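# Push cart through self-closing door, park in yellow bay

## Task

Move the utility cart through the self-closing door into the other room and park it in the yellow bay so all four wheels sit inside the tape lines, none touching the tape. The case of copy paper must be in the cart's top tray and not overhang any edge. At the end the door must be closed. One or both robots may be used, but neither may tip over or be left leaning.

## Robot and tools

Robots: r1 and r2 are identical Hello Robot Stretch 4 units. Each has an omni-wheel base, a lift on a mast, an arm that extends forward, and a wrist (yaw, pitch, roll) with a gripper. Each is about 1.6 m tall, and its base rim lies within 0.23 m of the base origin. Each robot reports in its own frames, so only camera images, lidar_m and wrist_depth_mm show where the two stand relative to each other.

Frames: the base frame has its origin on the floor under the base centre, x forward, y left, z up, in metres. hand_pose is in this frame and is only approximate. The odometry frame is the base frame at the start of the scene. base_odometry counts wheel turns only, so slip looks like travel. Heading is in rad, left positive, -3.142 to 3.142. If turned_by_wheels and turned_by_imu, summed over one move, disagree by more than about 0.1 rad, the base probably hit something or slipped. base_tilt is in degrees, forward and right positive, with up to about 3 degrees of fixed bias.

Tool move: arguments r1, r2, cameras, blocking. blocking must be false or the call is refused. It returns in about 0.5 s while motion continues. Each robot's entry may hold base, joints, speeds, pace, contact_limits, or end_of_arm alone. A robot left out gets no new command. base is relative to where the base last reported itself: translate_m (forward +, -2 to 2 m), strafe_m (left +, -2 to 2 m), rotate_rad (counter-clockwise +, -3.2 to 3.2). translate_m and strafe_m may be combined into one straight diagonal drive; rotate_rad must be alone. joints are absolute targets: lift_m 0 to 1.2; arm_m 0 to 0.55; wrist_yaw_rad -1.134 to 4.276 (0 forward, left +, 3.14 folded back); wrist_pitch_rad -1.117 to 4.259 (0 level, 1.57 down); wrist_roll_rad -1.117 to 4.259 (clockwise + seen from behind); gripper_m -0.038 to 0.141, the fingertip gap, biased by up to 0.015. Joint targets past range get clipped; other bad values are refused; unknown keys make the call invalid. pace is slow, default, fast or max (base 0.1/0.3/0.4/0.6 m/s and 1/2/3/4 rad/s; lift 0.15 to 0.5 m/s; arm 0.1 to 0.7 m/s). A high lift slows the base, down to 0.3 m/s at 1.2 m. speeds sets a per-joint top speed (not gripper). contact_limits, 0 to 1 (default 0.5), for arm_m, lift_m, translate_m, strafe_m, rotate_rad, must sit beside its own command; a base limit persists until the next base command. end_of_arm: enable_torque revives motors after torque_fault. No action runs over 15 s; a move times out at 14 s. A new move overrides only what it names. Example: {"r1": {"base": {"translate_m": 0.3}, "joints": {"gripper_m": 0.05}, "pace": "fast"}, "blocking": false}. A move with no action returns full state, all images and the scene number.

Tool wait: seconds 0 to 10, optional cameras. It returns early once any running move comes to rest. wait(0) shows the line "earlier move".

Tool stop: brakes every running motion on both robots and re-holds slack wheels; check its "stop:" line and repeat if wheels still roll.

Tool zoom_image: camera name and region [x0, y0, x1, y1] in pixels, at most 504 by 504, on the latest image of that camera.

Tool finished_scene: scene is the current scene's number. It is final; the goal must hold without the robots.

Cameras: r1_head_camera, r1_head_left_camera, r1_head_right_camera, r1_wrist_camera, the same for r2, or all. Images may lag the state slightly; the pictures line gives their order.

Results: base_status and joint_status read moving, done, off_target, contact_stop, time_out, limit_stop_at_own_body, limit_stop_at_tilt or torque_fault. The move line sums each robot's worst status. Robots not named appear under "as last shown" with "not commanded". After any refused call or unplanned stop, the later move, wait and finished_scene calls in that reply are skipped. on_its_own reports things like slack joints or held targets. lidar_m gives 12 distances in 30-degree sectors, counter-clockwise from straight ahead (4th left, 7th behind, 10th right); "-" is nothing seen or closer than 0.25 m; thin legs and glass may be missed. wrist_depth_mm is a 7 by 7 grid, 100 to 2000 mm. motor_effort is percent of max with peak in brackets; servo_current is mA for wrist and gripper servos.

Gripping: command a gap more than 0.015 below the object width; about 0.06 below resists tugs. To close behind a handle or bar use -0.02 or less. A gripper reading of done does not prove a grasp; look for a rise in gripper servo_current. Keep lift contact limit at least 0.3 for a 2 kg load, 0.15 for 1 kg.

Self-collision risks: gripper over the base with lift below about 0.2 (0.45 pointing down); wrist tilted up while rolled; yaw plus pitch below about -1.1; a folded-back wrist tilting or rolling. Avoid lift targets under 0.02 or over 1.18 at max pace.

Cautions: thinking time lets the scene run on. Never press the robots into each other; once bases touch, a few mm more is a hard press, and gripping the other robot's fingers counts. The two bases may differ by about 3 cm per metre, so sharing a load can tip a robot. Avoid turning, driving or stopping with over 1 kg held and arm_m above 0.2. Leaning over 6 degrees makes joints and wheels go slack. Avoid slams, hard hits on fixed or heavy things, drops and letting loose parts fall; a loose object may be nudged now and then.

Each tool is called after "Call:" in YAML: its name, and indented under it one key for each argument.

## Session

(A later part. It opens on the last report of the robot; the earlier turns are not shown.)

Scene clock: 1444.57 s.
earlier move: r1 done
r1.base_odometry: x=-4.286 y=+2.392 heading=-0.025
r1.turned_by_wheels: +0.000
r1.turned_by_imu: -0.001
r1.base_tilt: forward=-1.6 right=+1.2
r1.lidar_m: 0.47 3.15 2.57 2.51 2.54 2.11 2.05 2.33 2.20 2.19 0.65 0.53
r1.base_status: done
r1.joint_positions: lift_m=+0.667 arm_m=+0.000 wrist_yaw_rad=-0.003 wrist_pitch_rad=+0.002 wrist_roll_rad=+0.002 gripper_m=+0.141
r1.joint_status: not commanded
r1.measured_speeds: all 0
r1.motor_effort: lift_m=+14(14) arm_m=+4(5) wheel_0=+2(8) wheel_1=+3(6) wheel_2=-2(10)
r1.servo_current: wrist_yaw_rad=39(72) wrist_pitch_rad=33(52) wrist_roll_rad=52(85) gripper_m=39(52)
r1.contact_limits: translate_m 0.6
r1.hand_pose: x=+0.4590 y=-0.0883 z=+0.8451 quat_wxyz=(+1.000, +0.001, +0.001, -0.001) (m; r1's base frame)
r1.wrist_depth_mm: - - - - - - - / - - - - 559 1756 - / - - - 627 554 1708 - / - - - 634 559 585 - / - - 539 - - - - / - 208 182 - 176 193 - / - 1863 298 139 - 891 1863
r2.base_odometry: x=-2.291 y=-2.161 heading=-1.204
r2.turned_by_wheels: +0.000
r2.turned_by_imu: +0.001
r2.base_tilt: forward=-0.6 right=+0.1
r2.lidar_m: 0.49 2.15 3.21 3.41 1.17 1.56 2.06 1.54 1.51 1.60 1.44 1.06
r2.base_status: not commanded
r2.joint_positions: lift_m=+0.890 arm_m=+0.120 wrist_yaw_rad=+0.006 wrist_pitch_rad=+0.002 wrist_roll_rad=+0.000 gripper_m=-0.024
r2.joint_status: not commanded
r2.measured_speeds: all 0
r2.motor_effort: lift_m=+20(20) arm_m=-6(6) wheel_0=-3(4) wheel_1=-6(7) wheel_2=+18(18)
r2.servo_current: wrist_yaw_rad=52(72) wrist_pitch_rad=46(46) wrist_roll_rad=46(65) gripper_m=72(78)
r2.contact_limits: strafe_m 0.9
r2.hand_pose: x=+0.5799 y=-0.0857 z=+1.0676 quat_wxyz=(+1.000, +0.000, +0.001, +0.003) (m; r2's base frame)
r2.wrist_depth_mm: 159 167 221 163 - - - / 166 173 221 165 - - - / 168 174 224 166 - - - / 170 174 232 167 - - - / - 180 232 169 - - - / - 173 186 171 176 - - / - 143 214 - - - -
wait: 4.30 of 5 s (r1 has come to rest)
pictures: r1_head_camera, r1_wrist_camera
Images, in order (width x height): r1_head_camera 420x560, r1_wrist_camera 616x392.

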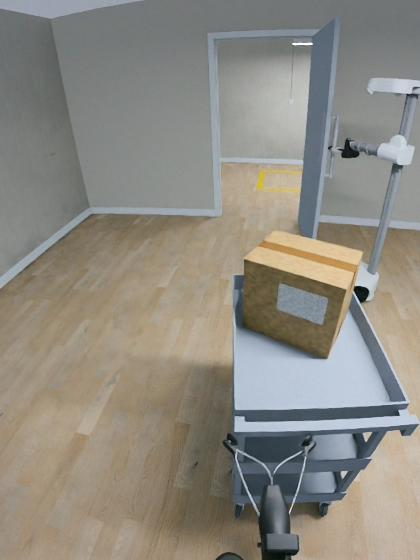

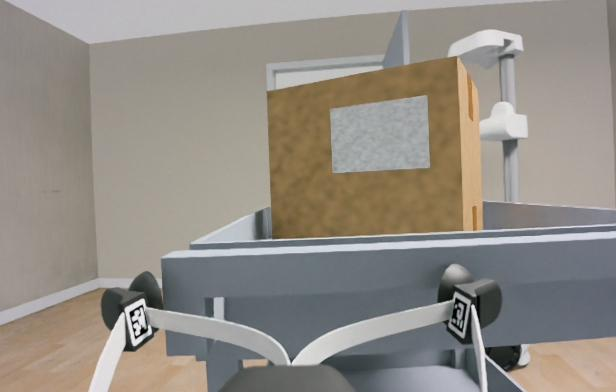

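Call:
move:
  blocking: false
  r1: {"base":{"translate_m":-0.09},"pace":"slow"}

Call:
wait:
  seconds: 2

Call:
move:
  blocking: false
  r1: {"base":{"strafe_m":-0.15},"joints":{"wrist_roll_rad":1.57,"lift_m":0.678,"gripper_m":0.12}}

Call:
wait:
  seconds: 2.5
  cameras: ["r1_wrist_camera","r1_head_camera"]

Scene clock: 1460.73 s.
move: r1 moving
r1.base_odometry: x=-4.298 y=+2.392 heading=-0.025
r1.turned_by_wheels: +0.000
r1.turned_by_imu: +0.000
r1.base_tilt: forward=-1.6 right=+1.2
r1.lidar_m: 0.48 3.13 2.56 2.50 2.53 2.07 2.05 2.27 2.20 2.19 0.68 0.52
r1.base_status: translate_m moving
r1.joint_positions: lift_m=+0.667 arm_m=+0.000 wrist_yaw_rad=-0.003 wrist_pitch_rad=+0.002 wrist_roll_rad=+0.002 gripper_m=+0.141
r1.joint_status: not commanded
r1.measured_speeds: translate_m=-0.049 strafe_m=+0.000 rotate_rad=+0.002 lift_m=+0.000 arm_m=+0.000 wrist_yaw_rad=+0.000 wrist_pitch_rad=+0.000 wrist_roll_rad=+0.000
r1.motor_effort: lift_m=+14(14) arm_m=+4(4) wheel_0=-5(7) wheel_1=-6(7) wheel_2=+5(6)
r1.servo_current: wrist_yaw_rad=52(59) wrist_pitch_rad=46(46) wrist_roll_rad=52(59) gripper_m=39(46)
r1.hand_pose: x=+0.4590 y=-0.0882 z=+0.8451 quat_wxyz=(+1.000, +0.001, +0.001, -0.001) (m; r1's base frame)
r1.wrist_depth_mm: - - - - - - - / - - - - 574 1863 - / - - - 640 564 1756 - / - - - 640 569 609 - / - - - - - - - / - 207 182 - 187 196 - / - - 309 143 - 891 1921
r2: as last shown
r2.turned_by_imu: +0.000
r2.base_tilt: forward=-0.6 right=+0.0
r2.lidar_m: 0.49 2.16 3.22 3.43 1.17 1.58 2.10 1.58 1.51 1.61 1.49 1.08
r2.motor_effort: lift_m=+20(20) arm_m=-6(6) wheel_0=-4(4) wheel_1=-6(6) wheel_2=+18(18)
r2.servo_current: wrist_yaw_rad=46(65) wrist_pitch_rad=33(46) wrist_roll_rad=39(52) gripper_m=65(72)
r2.contact_limits: strafe_m 0.9
r2.wrist_depth_mm: 158 167 220 164 - - - / 166 173 221 165 - - - / 168 173 221 167 - - - / 170 174 231 167 - - - / - 179 232 169 - - - / - 173 186 170 176 - - / - 143 213 - - - -
pictures: none

Scene clock: 1462.40 s.
earlier move: r1 done
r1.base_odometry: x=-4.376 y=+2.394 heading=-0.025
r1.turned_by_wheels: +0.000
r1.turned_by_imu: +0.000
r1.base_tilt: forward=-1.6 right=+1.3
r1.lidar_m: 0.53 3.14 2.55 2.52 2.44 1.98 1.98 2.24 2.18 2.15 2.39 0.56
r1.base_status: done
r1.joint_positions: lift_m=+0.667 arm_m=+0.000 wrist_yaw_rad=-0.003 wrist_pitch_rad=+0.002 wrist_roll_rad=+0.002 gripper_m=+0.141
r1.joint_status: not commanded
r1.measured_speeds: all 0
r1.motor_effort: lift_m=+14(14) arm_m=+4(5) wheel_0=-3(7) wheel_1=-3(7) wheel_2=+3(7)
r1.servo_current: wrist_yaw_rad=65(65) wrist_pitch_rad=39(46) wrist_roll_rad=52(65) gripper_m=46(52)
r1.hand_pose: x=+0.4590 y=-0.0882 z=+0.8451 quat_wxyz=(+1.000, +0.001, +0.001, -0.001) (m; r1's base frame)
r1.wrist_depth_mm: - - - - - - - / - - - - 661 - - / - - - 707 627 1921 - / - - - 723 640 1921 - / - - - - - - - / - 209 320 379 211 196 - / - - 1863 143 - 976 1921
r2.base_odometry: x=-2.291 y=-2.161 heading=-1.204
r2.turned_by_wheels: +0.000
r2.turned_by_imu: +0.000
r2.base_tilt: forward=-0.6 right=+0.1
r2.lidar_m: 0.49 2.17 3.22 3.41 1.17 1.58 2.09 1.56 1.51 1.60 1.48 1.09
r2.base_status: not commanded
r2.joint_positions: lift_m=+0.890 arm_m=+0.120 wrist_yaw_rad=+0.006 wrist_pitch_rad=+0.002 wrist_roll_rad=+0.000 gripper_m=-0.024
r2.joint_status: not commanded
r2.measured_speeds: all 0
r2.motor_effort: lift_m=+20(20) arm_m=-6(6) wheel_0=-4(4) wheel_1=-6(7) wheel_2=+18(18)
r2.servo_current: wrist_yaw_rad=52(78) wrist_pitch_rad=39(46) wrist_roll_rad=46(59) gripper_m=65(78)
r2.contact_limits: strafe_m 0.9
r2.hand_pose: x=+0.5799 y=-0.0857 z=+1.0676 quat_wxyz=(+1.000, +0.000, +0.001, +0.003) (m; r2's base frame)
r2.wrist_depth_mm: 158 167 220 164 - - - / 166 172 221 165 - - - / 168 173 222 167 - - - / 170 174 232 167 - - - / - 179 233 169 - - - / - 173 186 171 176 - - / - 143 214 - - - -
wait: 1.67 of 2 s (r1 has come to rest)
pictures: none

Scene clock: 1462.90 s.
move: r1 moving
r1.base_odometry: x=-4.377 y=+2.358 heading=-0.025
r1.turned_by_wheels: +0.000
r1.turned_by_imu: +0.000
r1.base_tilt: forward=-1.6 right=+1.3
r1.lidar_m: 0.52 3.20 2.57 2.55 2.44 1.99 1.97 2.23 2.14 2.12 2.33 0.55
r1.base_status: strafe_m moving
r1.joint_positions: lift_m=+0.677 arm_m=+0.000 wrist_yaw_rad=-0.003 wrist_pitch_rad=+0.002 wrist_roll_rad=+0.580 gripper_m=+0.130
r1.joint_status: lift_m moving; wrist_roll_rad moving; gripper_m moving
r1.measured_speeds: translate_m=+0.000 strafe_m=-0.139 rotate_rad=+0.000 lift_m=+0.000 arm_m=+0.000 wrist_yaw_rad=+0.000 wrist_pitch_rad=+0.000 wrist_roll_rad=+1.818
r1.motor_effort: lift_m=+25(27) arm_m=+4(5) wheel_0=+9(9) wheel_1=-10(10) wheel_2=-1(3)
r1.servo_current: wrist_yaw_rad=46(72) wrist_pitch_rad=39(46) wrist_roll_rad=65(98) gripper_m=91(98)
r1.hand_pose: x=+0.4590 y=-0.0882 z=+0.8552 quat_wxyz=(+0.958, +0.286, +0.000, -0.002) (m; r1's base frame)
r1.wrist_depth_mm: - - - - - - - / - - - 627 1921 - - / - - - 654 621 320 - / - - - 691 379 384 - / - - - 377 379 946 1808 / - 211 184 382 193 196 - / - - - 147 - - -
r2: as last shown
r2.lidar_m: 0.49 2.17 3.21 3.40 1.17 1.60 2.05 1.56 1.51 1.60 1.48 1.07
r2.motor_effort: lift_m=+20(20) arm_m=-6(6) wheel_0=-3(4) wheel_1=-6(6) wheel_2=+18(18)
r2.servo_current: wrist_yaw_rad=52(59) wrist_pitch_rad=46(46) wrist_roll_rad=52(59) gripper_m=72(78)
r2.contact_limits: strafe_m 0.9
r2.wrist_depth_mm: 159 167 220 164 - - - / 167 173 222 166 - - - / 168 173 222 167 - - - / 170 174 231 167 - - - / - 180 233 169 - - - / - 174 186 170 176 - - / - 143 214 - - - -
pictures: none

Scene clock: 1464.13 s.
earlier move: r1 done
r1.base_odometry: x=-4.379 y=+2.244 heading=-0.025
r1.turned_by_wheels: +0.000
r1.turned_by_imu: -0.001
r1.base_tilt: forward=-1.6 right=+1.3
r1.lidar_m: 0.53 3.31 2.72 2.68 2.47 1.99 2.01 2.27 2.04 2.01 2.23 0.55
r1.base_status: done
r1.joint_positions: lift_m=+0.677 arm_m=+0.000 wrist_yaw_rad=-0.003 wrist_pitch_rad=+0.002 wrist_roll_rad=+1.568 gripper_m=+0.120
r1.joint_status: all done
r1.measured_speeds: all 0
r1.motor_effort: lift_m=+25(28) arm_m=+5(5) wheel_0=+1(11) wheel_1=-1(11) wheel_2=+0(3)
r1.servo_current: wrist_yaw_rad=52(78) wrist_pitch_rad=46(52) wrist_roll_rad=65(111) gripper_m=39(98)
r1.hand_pose: x=+0.4590 y=-0.0882 z=+0.8552 quat_wxyz=(+0.708, +0.706, +0.000, -0.002) (m; r1's base frame)
r1.wrist_depth_mm: - - - 319 1808 1397 1078 / - - - 319 1983 1618 - / - - 768 317 1008 - - / - - 609 317 - - - / - - 647 317 - - - / - - 691 315 198 196 - / - - - 144 - - -
r2.base_odometry: x=-2.291 y=-2.161 heading=-1.204
r2.turned_by_wheels: +0.000
r2.turned_by_imu: +0.000
r2.base_tilt: forward=-0.6 right=+0.1
r2.lidar_m: 0.50 2.16 3.23 3.43 1.17 1.56 2.08 1.54 1.50 1.61 1.48 1.09
r2.base_status: not commanded
r2.joint_positions: lift_m=+0.890 arm_m=+0.120 wrist_yaw_rad=+0.006 wrist_pitch_rad=+0.002 wrist_roll_rad=+0.000 gripper_m=-0.024
r2.joint_status: not commanded
r2.measured_speeds: all 0
r2.motor_effort: lift_m=+20(20) arm_m=-6(6) wheel_0=-4(4) wheel_1=-6(6) wheel_2=+18(18)
r2.servo_current: wrist_yaw_rad=52(65) wrist_pitch_rad=39(46) wrist_roll_rad=39(59) gripper_m=72(78)
r2.contact_limits: strafe_m 0.9
r2.hand_pose: x=+0.5799 y=-0.0857 z=+1.0676 quat_wxyz=(+1.000, +0.000, +0.001, +0.003) (m; r2's base frame)
r2.wrist_depth_mm: 158 167 222 164 - - - / 166 172 221 165 - - - / 168 173 223 166 - - - / 169 174 233 166 - - - / - 179 231 169 - - - / - 174 186 171 177 - - / - 143 214 - - - -
wait: 1.23 of 2.5 s (r1 has come to rest)
pictures: r1_head_camera, r1_wrist_camera
Images, in order (width x height): r1_head_camera 420x560, r1_wrist_camera 616x392.

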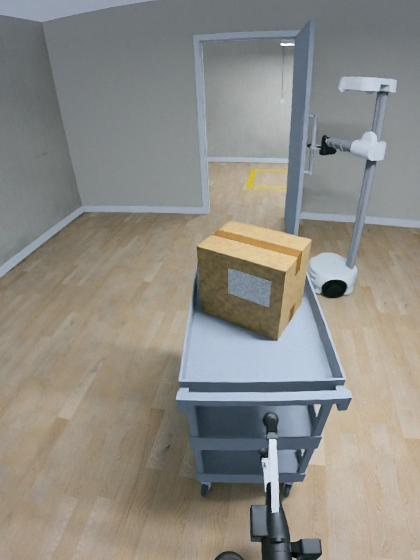

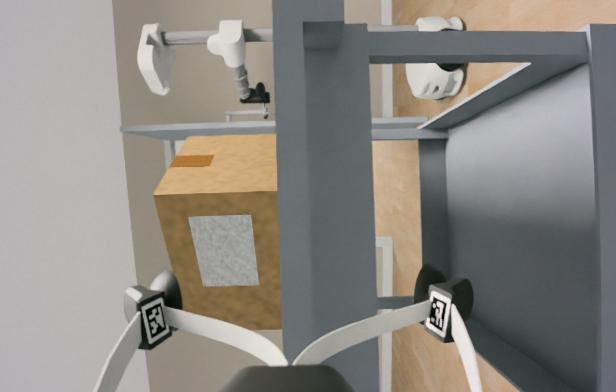

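Call:
move:
  blocking: false
  r1: {"base":{"translate_m":0.137},"pace":"slow"}

Call:
wait:
  seconds: 3

Call:
move:
  blocking: false
  r1: {"joints":{"gripper_m":-0.03}}

Call:
wait:
  seconds: 1.5
  cameras: ["r1_wrist_camera"]

Scene clock: 1472.40 s.
move: r1 moving
r1.base_odometry: x=-4.367 y=+2.244 heading=-0.025
r1.turned_by_wheels: +0.000
r1.turned_by_imu: +0.000
r1.base_tilt: forward=-1.6 right=+1.3
r1.lidar_m: 0.52 3.34 2.74 2.67 2.48 2.02 2.01 2.23 2.05 2.00 2.23 0.51
r1.base_status: translate_m moving
r1.joint_positions: lift_m=+0.677 arm_m=+0.000 wrist_yaw_rad=-0.003 wrist_pitch_rad=+0.002 wrist_roll_rad=+1.568 gripper_m=+0.120
r1.joint_status: not commanded
r1.measured_speeds: translate_m=+0.049 strafe_m=+0.000 rotate_rad=+0.002 lift_m=+0.000 arm_m=+0.000 wrist_yaw_rad=+0.000 wrist_pitch_rad=+0.000 wrist_roll_rad=+0.000
r1.motor_effort: lift_m=+25(25) arm_m=+4(4) wheel_0=+4(7) wheel_1=+4(5) wheel_2=-5(7)
r1.servo_current: wrist_yaw_rad=52(72) wrist_pitch_rad=39(46) wrist_roll_rad=52(52) gripper_m=52(52)
r1.hand_pose: x=+0.4590 y=-0.0882 z=+0.8552 quat_wxyz=(+0.708, +0.706, +0.000, -0.002) (m; r1's base frame)
r1.wrist_depth_mm: - - - 312 377 375 377 / - - - 306 1921 1863 - / - - 768 307 - - - / - - 603 309 - - - / - - 640 306 368 - - / - - 683 309 192 196 - / - - - 145 - - -
r2: as last shown
r2.lidar_m: 0.49 2.17 3.21 3.38 1.17 1.58 2.10 1.58 1.51 1.60 1.47 1.03
r2.motor_effort: lift_m=+20(20) arm_m=-6(6) wheel_0=-3(4) wheel_1=-6(6) wheel_2=+18(18)
r2.servo_current: wrist_yaw_rad=52(59) wrist_pitch_rad=46(46) wrist_roll_rad=52(52) gripper_m=65(72)
r2.contact_limits: strafe_m 0.9
r2.wrist_depth_mm: 159 167 221 164 - - - / 166 173 221 165 - - - / 168 173 222 166 - - - / 170 173 232 167 - - - / - 179 232 169 - - - / - 174 186 170 176 - - / - 143 213 - - - -
pictures: none

Scene clock: 1474.57 s.
earlier move: r1 done
r1.base_odometry: x=-4.243 y=+2.241 heading=-0.025
r1.turned_by_wheels: +0.000
r1.turned_by_imu: +0.000
r1.base_tilt: forward=-1.6 right=+1.3
r1.lidar_m: 0.40 0.41 2.71 2.66 2.66 2.15 2.15 2.40 2.05 2.04 2.24 0.43
r1.base_status: done
r1.joint_positions: lift_m=+0.677 arm_m=+0.000 wrist_yaw_rad=-0.003 wrist_pitch_rad=+0.002 wrist_roll_rad=+1.568 gripper_m=+0.120
r1.joint_status: not commanded
r1.measured_speeds: all 0
r1.motor_effort: lift_m=+25(25) arm_m=+4(5) wheel_0=+3(7) wheel_1=+2(6) wheel_2=-3(7)
r1.servo_current: wrist_yaw_rad=46(72) wrist_pitch_rad=39(52) wrist_roll_rad=52(78) gripper_m=46(52)
r1.hand_pose: x=+0.4590 y=-0.0882 z=+0.8552 quat_wxyz=(+0.708, +0.706, +0.000, -0.002) (m; r1's base frame)
r1.wrist_depth_mm: - - - 242 243 1661 1229 / - - - 242 242 1756 - / - - 591 241 242 - - / - 477 477 240 241 - - / - 525 504 181 243 - - / - 530 549 181 242 196 - / - - - 144 242 1756 -
r2.base_odometry: x=-2.291 y=-2.161 heading=-1.204
r2.turned_by_wheels: +0.000
r2.turned_by_imu: +0.000
r2.base_tilt: forward=-0.6 right=+0.1
r2.lidar_m: 0.48 2.18 3.22 3.41 1.16 1.59 2.08 1.55 1.51 1.61 1.44 1.06
r2.base_status: not commanded
r2.joint_positions: lift_m=+0.890 arm_m=+0.120 wrist_yaw_rad=+0.006 wrist_pitch_rad=+0.002 wrist_roll_rad=+0.000 gripper_m=-0.024
r2.joint_status: not commanded
r2.measured_speeds: all 0
r2.motor_effort: lift_m=+20(20) arm_m=-6(6) wheel_0=-3(4) wheel_1=-6(6) wheel_2=+18(18)
r2.servo_current: wrist_yaw_rad=59(72) wrist_pitch_rad=39(46) wrist_roll_rad=52(59) gripper_m=65(78)
r2.contact_limits: strafe_m 0.9
r2.hand_pose: x=+0.5799 y=-0.0857 z=+1.0676 quat_wxyz=(+1.000, +0.000, +0.001, +0.003) (m; r2's base frame)
r2.wrist_depth_mm: 159 167 221 163 - - - / 166 172 222 165 - - - / 168 173 222 166 - - - / 169 174 232 167 - - - / - 179 233 169 - - - / - 173 186 171 176 - - / - 143 214 - - - -
wait: 2.17 of 3 s (r1 has come to rest)
pictures: none

Scene clock: 1475.07 s.
move: r1 moving
r1.base_odometry: x=-4.243 y=+2.241 heading=-0.025
r1.turned_by_wheels: +0.000
r1.turned_by_imu: +0.000
r1.base_tilt: forward=-1.6 right=+1.3
r1.lidar_m: 0.41 0.44 2.70 2.66 2.62 2.15 2.12 2.40 2.07 2.05 2.27 0.43
r1.base_status: not commanded
r1.joint_positions: lift_m=+0.677 arm_m=+0.000 wrist_yaw_rad=-0.003 wrist_pitch_rad=+0.002 wrist_roll_rad=+1.568 gripper_m=+0.106
r1.joint_status: gripper_m moving
r1.measured_speeds: all 0
r1.motor_effort: lift_m=+25(25) arm_m=+4(5) wheel_0=+3(3) wheel_1=+2(2) wheel_2=-3(3)
r1.servo_current: wrist_yaw_rad=39(72) wrist_pitch_rad=46(46) wrist_roll_rad=39(59) gripper_m=85(91)
r1.hand_pose: x=+0.4590 y=-0.0882 z=+0.8552 quat_wxyz=(+0.708, +0.706, +0.000, -0.002) (m; r1's base frame)
r1.wrist_depth_mm: - - - 243 243 1708 1255 / - - - 241 244 1708 - / - - 580 242 241 - - / - 477 473 241 242 - - / - 521 504 181 242 - - / - - 539 181 211 - - / - - - 142 242 668 -
r2: as last shown
r2.lidar_m: 0.49 2.13 3.23 3.43 1.15 1.60 2.09 1.54 1.51 1.62 1.48 1.07
r2.motor_effort: lift_m=+20(20) arm_m=-6(6) wheel_0=-4(4) wheel_1=-6(6) wheel_2=+18(18)
r2.servo_current: wrist_yaw_rad=52(59) wrist_pitch_rad=39(46) wrist_roll_rad=33(52) gripper_m=65(72)
r2.contact_limits: strafe_m 0.9
r2.wrist_depth_mm: 159 167 220 163 - - - / 166 173 221 166 - - - / 168 173 222 166 - - - / 170 174 230 167 - - - / - 180 232 169 - - - / - 174 187 170 176 - - / - 143 215 - - - -
pictures: none

Scene clock: 1476.57 s.
earlier move: r1 moving
r1.base_odometry: x=-4.243 y=+2.241 heading=-0.025
r1.turned_by_wheels: +0.000
r1.turned_by_imu: +0.000
r1.base_tilt: forward=-1.6 right=+1.3
r1.lidar_m: 0.39 0.41 2.70 2.65 2.63 2.15 2.13 2.40 2.06 2.04 2.28 0.41
r1.base_status: not commanded
r1.joint_positions: lift_m=+0.678 arm_m=+0.000 wrist_yaw_rad=-0.003 wrist_pitch_rad=+0.002 wrist_roll_rad=+1.568 gripper_m=-0.029
r1.joint_status: gripper_m moving
r1.measured_speeds: all 0
r1.motor_effort: lift_m=+25(25) arm_m=-3(5) wheel_0=+1(3) wheel_1=+2(2) wheel_2=-1(3)
r1.servo_current: wrist_yaw_rad=52(78) wrist_pitch_rad=46(52) wrist_roll_rad=59(59) gripper_m=65(195)
r1.hand_pose: x=+0.4591 y=-0.0882 z=+0.8551 quat_wxyz=(+0.708, +0.706, +0.000, -0.002) (m; r1's base frame)
r1.wrist_depth_mm: - - 1808 233 232 1708 1255 / - - - 233 233 1708 - / - - 564 233 234 - - / - 469 462 233 234 - - / - 517 504 233 235 - - / - - 194 186 181 - - / - 152 615 129 234 127 -
r2.base_odometry: x=-2.291 y=-2.161 heading=-1.204
r2.turned_by_wheels: +0.000
r2.turned_by_imu: +0.000
r2.base_tilt: forward=-0.6 right=+0.1
r2.lidar_m: 0.50 2.14 3.23 3.42 1.18 1.59 2.10 1.56 1.52 1.59 1.46 1.07
r2.base_status: not commanded
r2.joint_positions: lift_m=+0.890 arm_m=+0.120 wrist_yaw_rad=+0.006 wrist_pitch_rad=+0.002 wrist_roll_rad=+0.000 gripper_m=-0.024
r2.joint_status: not commanded
r2.measured_speeds: all 0
r2.motor_effort: lift_m=+20(20) arm_m=-6(6) wheel_0=-4(4) wheel_1=-6(6) wheel_2=+18(18)
r2.servo_current: wrist_yaw_rad=52(59) wrist_pitch_rad=39(46) wrist_roll_rad=46(52) gripper_m=65(78)
r2.contact_limits: strafe_m 0.9
r2.hand_pose: x=+0.5799 y=-0.0857 z=+1.0676 quat_wxyz=(+1.000, +0.000, +0.001, +0.003) (m; r2's base frame)
r2.wrist_depth_mm: 158 167 221 164 - - - / 166 172 221 165 - - - / 168 174 222 166 - - - / 170 173 231 167 - - - / - 179 231 169 - - - / - 173 185 171 176 - - / - 143 213 - - - -
wait: 1.50 s; no rest
pictures: r1_wrist_camera
Images, in order (width x height): r1_wrist_camera 616x392.

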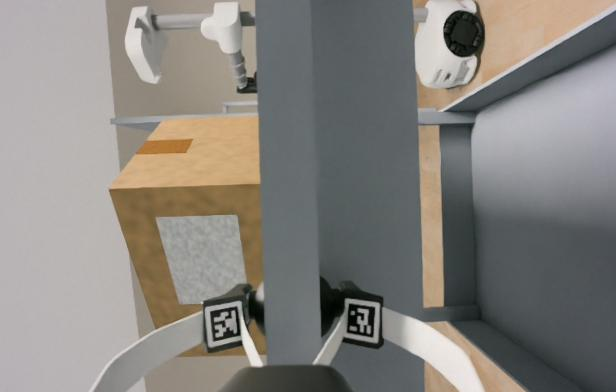

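Call:
move:
  blocking: false
  r1: {"base":{"translate_m":0.5,"strafe_m":-0.01},"pace":"slow","contact_limits":{"translate_m":0.6}}

Call:
wait:
  seconds: 7
  cameras: ["r1_wrist_camera","r1_head_camera"]

Scene clock: 1482.37 s.
earlier move: r1 done
move: r1 moving
r1.base_odometry: x=-4.230 y=+2.240 heading=-0.025
r1.turned_by_wheels: +0.000
r1.turned_by_imu: +0.000
r1.base_tilt: forward=-1.6 right=+1.3
r1.lidar_m: 0.38 0.39 2.69 2.64 2.63 2.17 2.15 2.40 2.08 2.05 2.28 0.44
r1.base_status: translate_m moving; strafe_m moving
r1.joint_positions: lift_m=+0.678 arm_m=+0.000 wrist_yaw_rad=-0.003 wrist_pitch_rad=+0.002 wrist_roll_rad=+1.568 gripper_m=-0.029
r1.joint_status: all done
r1.measured_speeds: translate_m=+0.052 strafe_m=-0.002 rotate_rad=+0.000 lift_m=+0.000 arm_m=+0.000 wrist_yaw_rad=+0.000 wrist_pitch_rad=+0.000 wrist_roll_rad=+0.000
r1.motor_effort: lift_m=+24(25) arm_m=+6(6) wheel_0=+6(7) wheel_1=+7(7) wheel_2=-9(11)
r1.servo_current: wrist_yaw_rad=65(65) wrist_pitch_rad=39(52) wrist_roll_rad=59(65) gripper_m=59(72)
r1.contact_limits: translate_m 0.6
r1.hand_pose: x=+0.4588 y=-0.0882 z=+0.8552 quat_wxyz=(+0.708, +0.706, +0.000, -0.002) (m; r1's base frame)
r1.wrist_depth_mm: - - - 232 232 1708 1255 / - - - 231 232 1756 - / - - 574 232 231 - - / - 466 459 230 232 - - / - 508 488 229 230 - - / - - 189 182 229 - - / - - 181 135 229 - -
r2: as last shown
r2.lidar_m: 0.50 2.17 3.22 3.39 1.17 1.56 2.10 1.57 1.51 1.60 1.47 1.07
r2.servo_current: wrist_yaw_rad=52(59) wrist_pitch_rad=39(39) wrist_roll_rad=46(59) gripper_m=72(72)
r2.contact_limits: strafe_m 0.9
r2.wrist_depth_mm: 159 167 221 164 - - - / 166 173 222 165 - - - / 168 173 221 167 - - - / 170 174 232 166 - - - / - 180 232 169 - - - / - 174 186 171 176 - - / - 143 214 - - - -
pictures: none

Scene clock: 1488.13 s.
earlier move: r1 done
r1.base_odometry: x=-3.743 y=+2.218 heading=-0.025
r1.turned_by_wheels: +0.000
r1.turned_by_imu: -0.003
r1.base_tilt: forward=-1.6 right=+1.3
r1.lidar_m: 0.37 0.43 2.64 2.61 2.86 2.64 2.62 2.62 2.13 2.12 2.33 0.41
r1.base_status: done
r1.joint_positions: lift_m=+0.678 arm_m=+0.000 wrist_yaw_rad=-0.003 wrist_pitch_rad=+0.002 wrist_roll_rad=+1.568 gripper_m=-0.029
r1.joint_status: all done
r1.measured_speeds: all 0
r1.motor_effort: lift_m=+24(25) arm_m=+4(6) wheel_0=+1(7) wheel_1=+2(7) wheel_2=-4(12)
r1.servo_current: wrist_yaw_rad=59(78) wrist_pitch_rad=46(52) wrist_roll_rad=52(65) gripper_m=52(72)
r1.contact_limits: translate_m 0.6
r1.hand_pose: x=+0.4590 y=-0.0882 z=+0.8552 quat_wxyz=(+0.708, +0.706, +0.000, -0.002) (m; r1's base frame)
r1.wrist_depth_mm: - - - 222 223 1366 - / - - - 224 224 1430 - / - 591 512 225 226 - - / - 462 459 228 228 - - / - 521 504 229 229 - - / - - 204 182 229 - - / - - - 138 233 126 -
r2.base_odometry: x=-2.291 y=-2.161 heading=-1.204
r2.turned_by_wheels: +0.000
r2.turned_by_imu: +0.001
r2.base_tilt: forward=-0.6 right=+0.1
r2.lidar_m: 0.49 2.16 3.21 0.87 0.75 4.36 2.08 1.55 1.51 1.62 1.47 1.06
r2.base_status: not commanded
r2.joint_positions: lift_m=+0.890 arm_m=+0.120 wrist_yaw_rad=+0.006 wrist_pitch_rad=+0.002 wrist_roll_rad=+0.000 gripper_m=-0.024
r2.joint_status: not commanded
r2.measured_speeds: all 0
r2.motor_effort: lift_m=+20(20) arm_m=-6(6) wheel_0=-4(4) wheel_1=-6(6) wheel_2=+18(18)
r2.servo_current: wrist_yaw_rad=52(65) wrist_pitch_rad=39(46) wrist_roll_rad=39(65) gripper_m=72(78)
r2.contact_limits: strafe_m 0.9
r2.hand_pose: x=+0.5799 y=-0.0857 z=+1.0676 quat_wxyz=(+1.000, +0.000, +0.001, +0.003) (m; r2's base frame)
r2.wrist_depth_mm: 159 167 220 164 - - - / 166 173 222 165 - - - / 168 173 222 167 - - - / 170 174 232 166 - - - / - 179 231 169 - - - / - 174 187 171 176 - - / - 143 214 - - - -
wait: 5.77 of 7 s (r1 has come to rest)
pictures: r1_head_camera, r1_wrist_camera
Images, in order (width x height): r1_head_camera 420x560, r1_wrist_camera 616x392.

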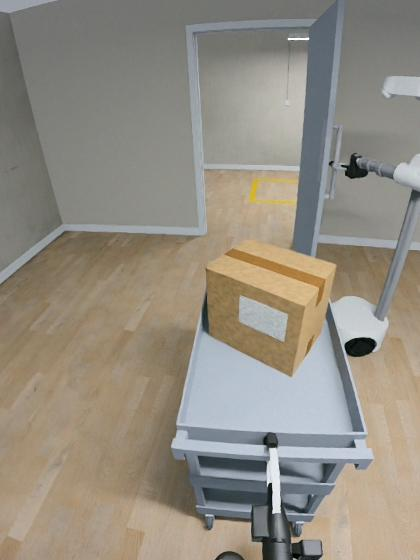

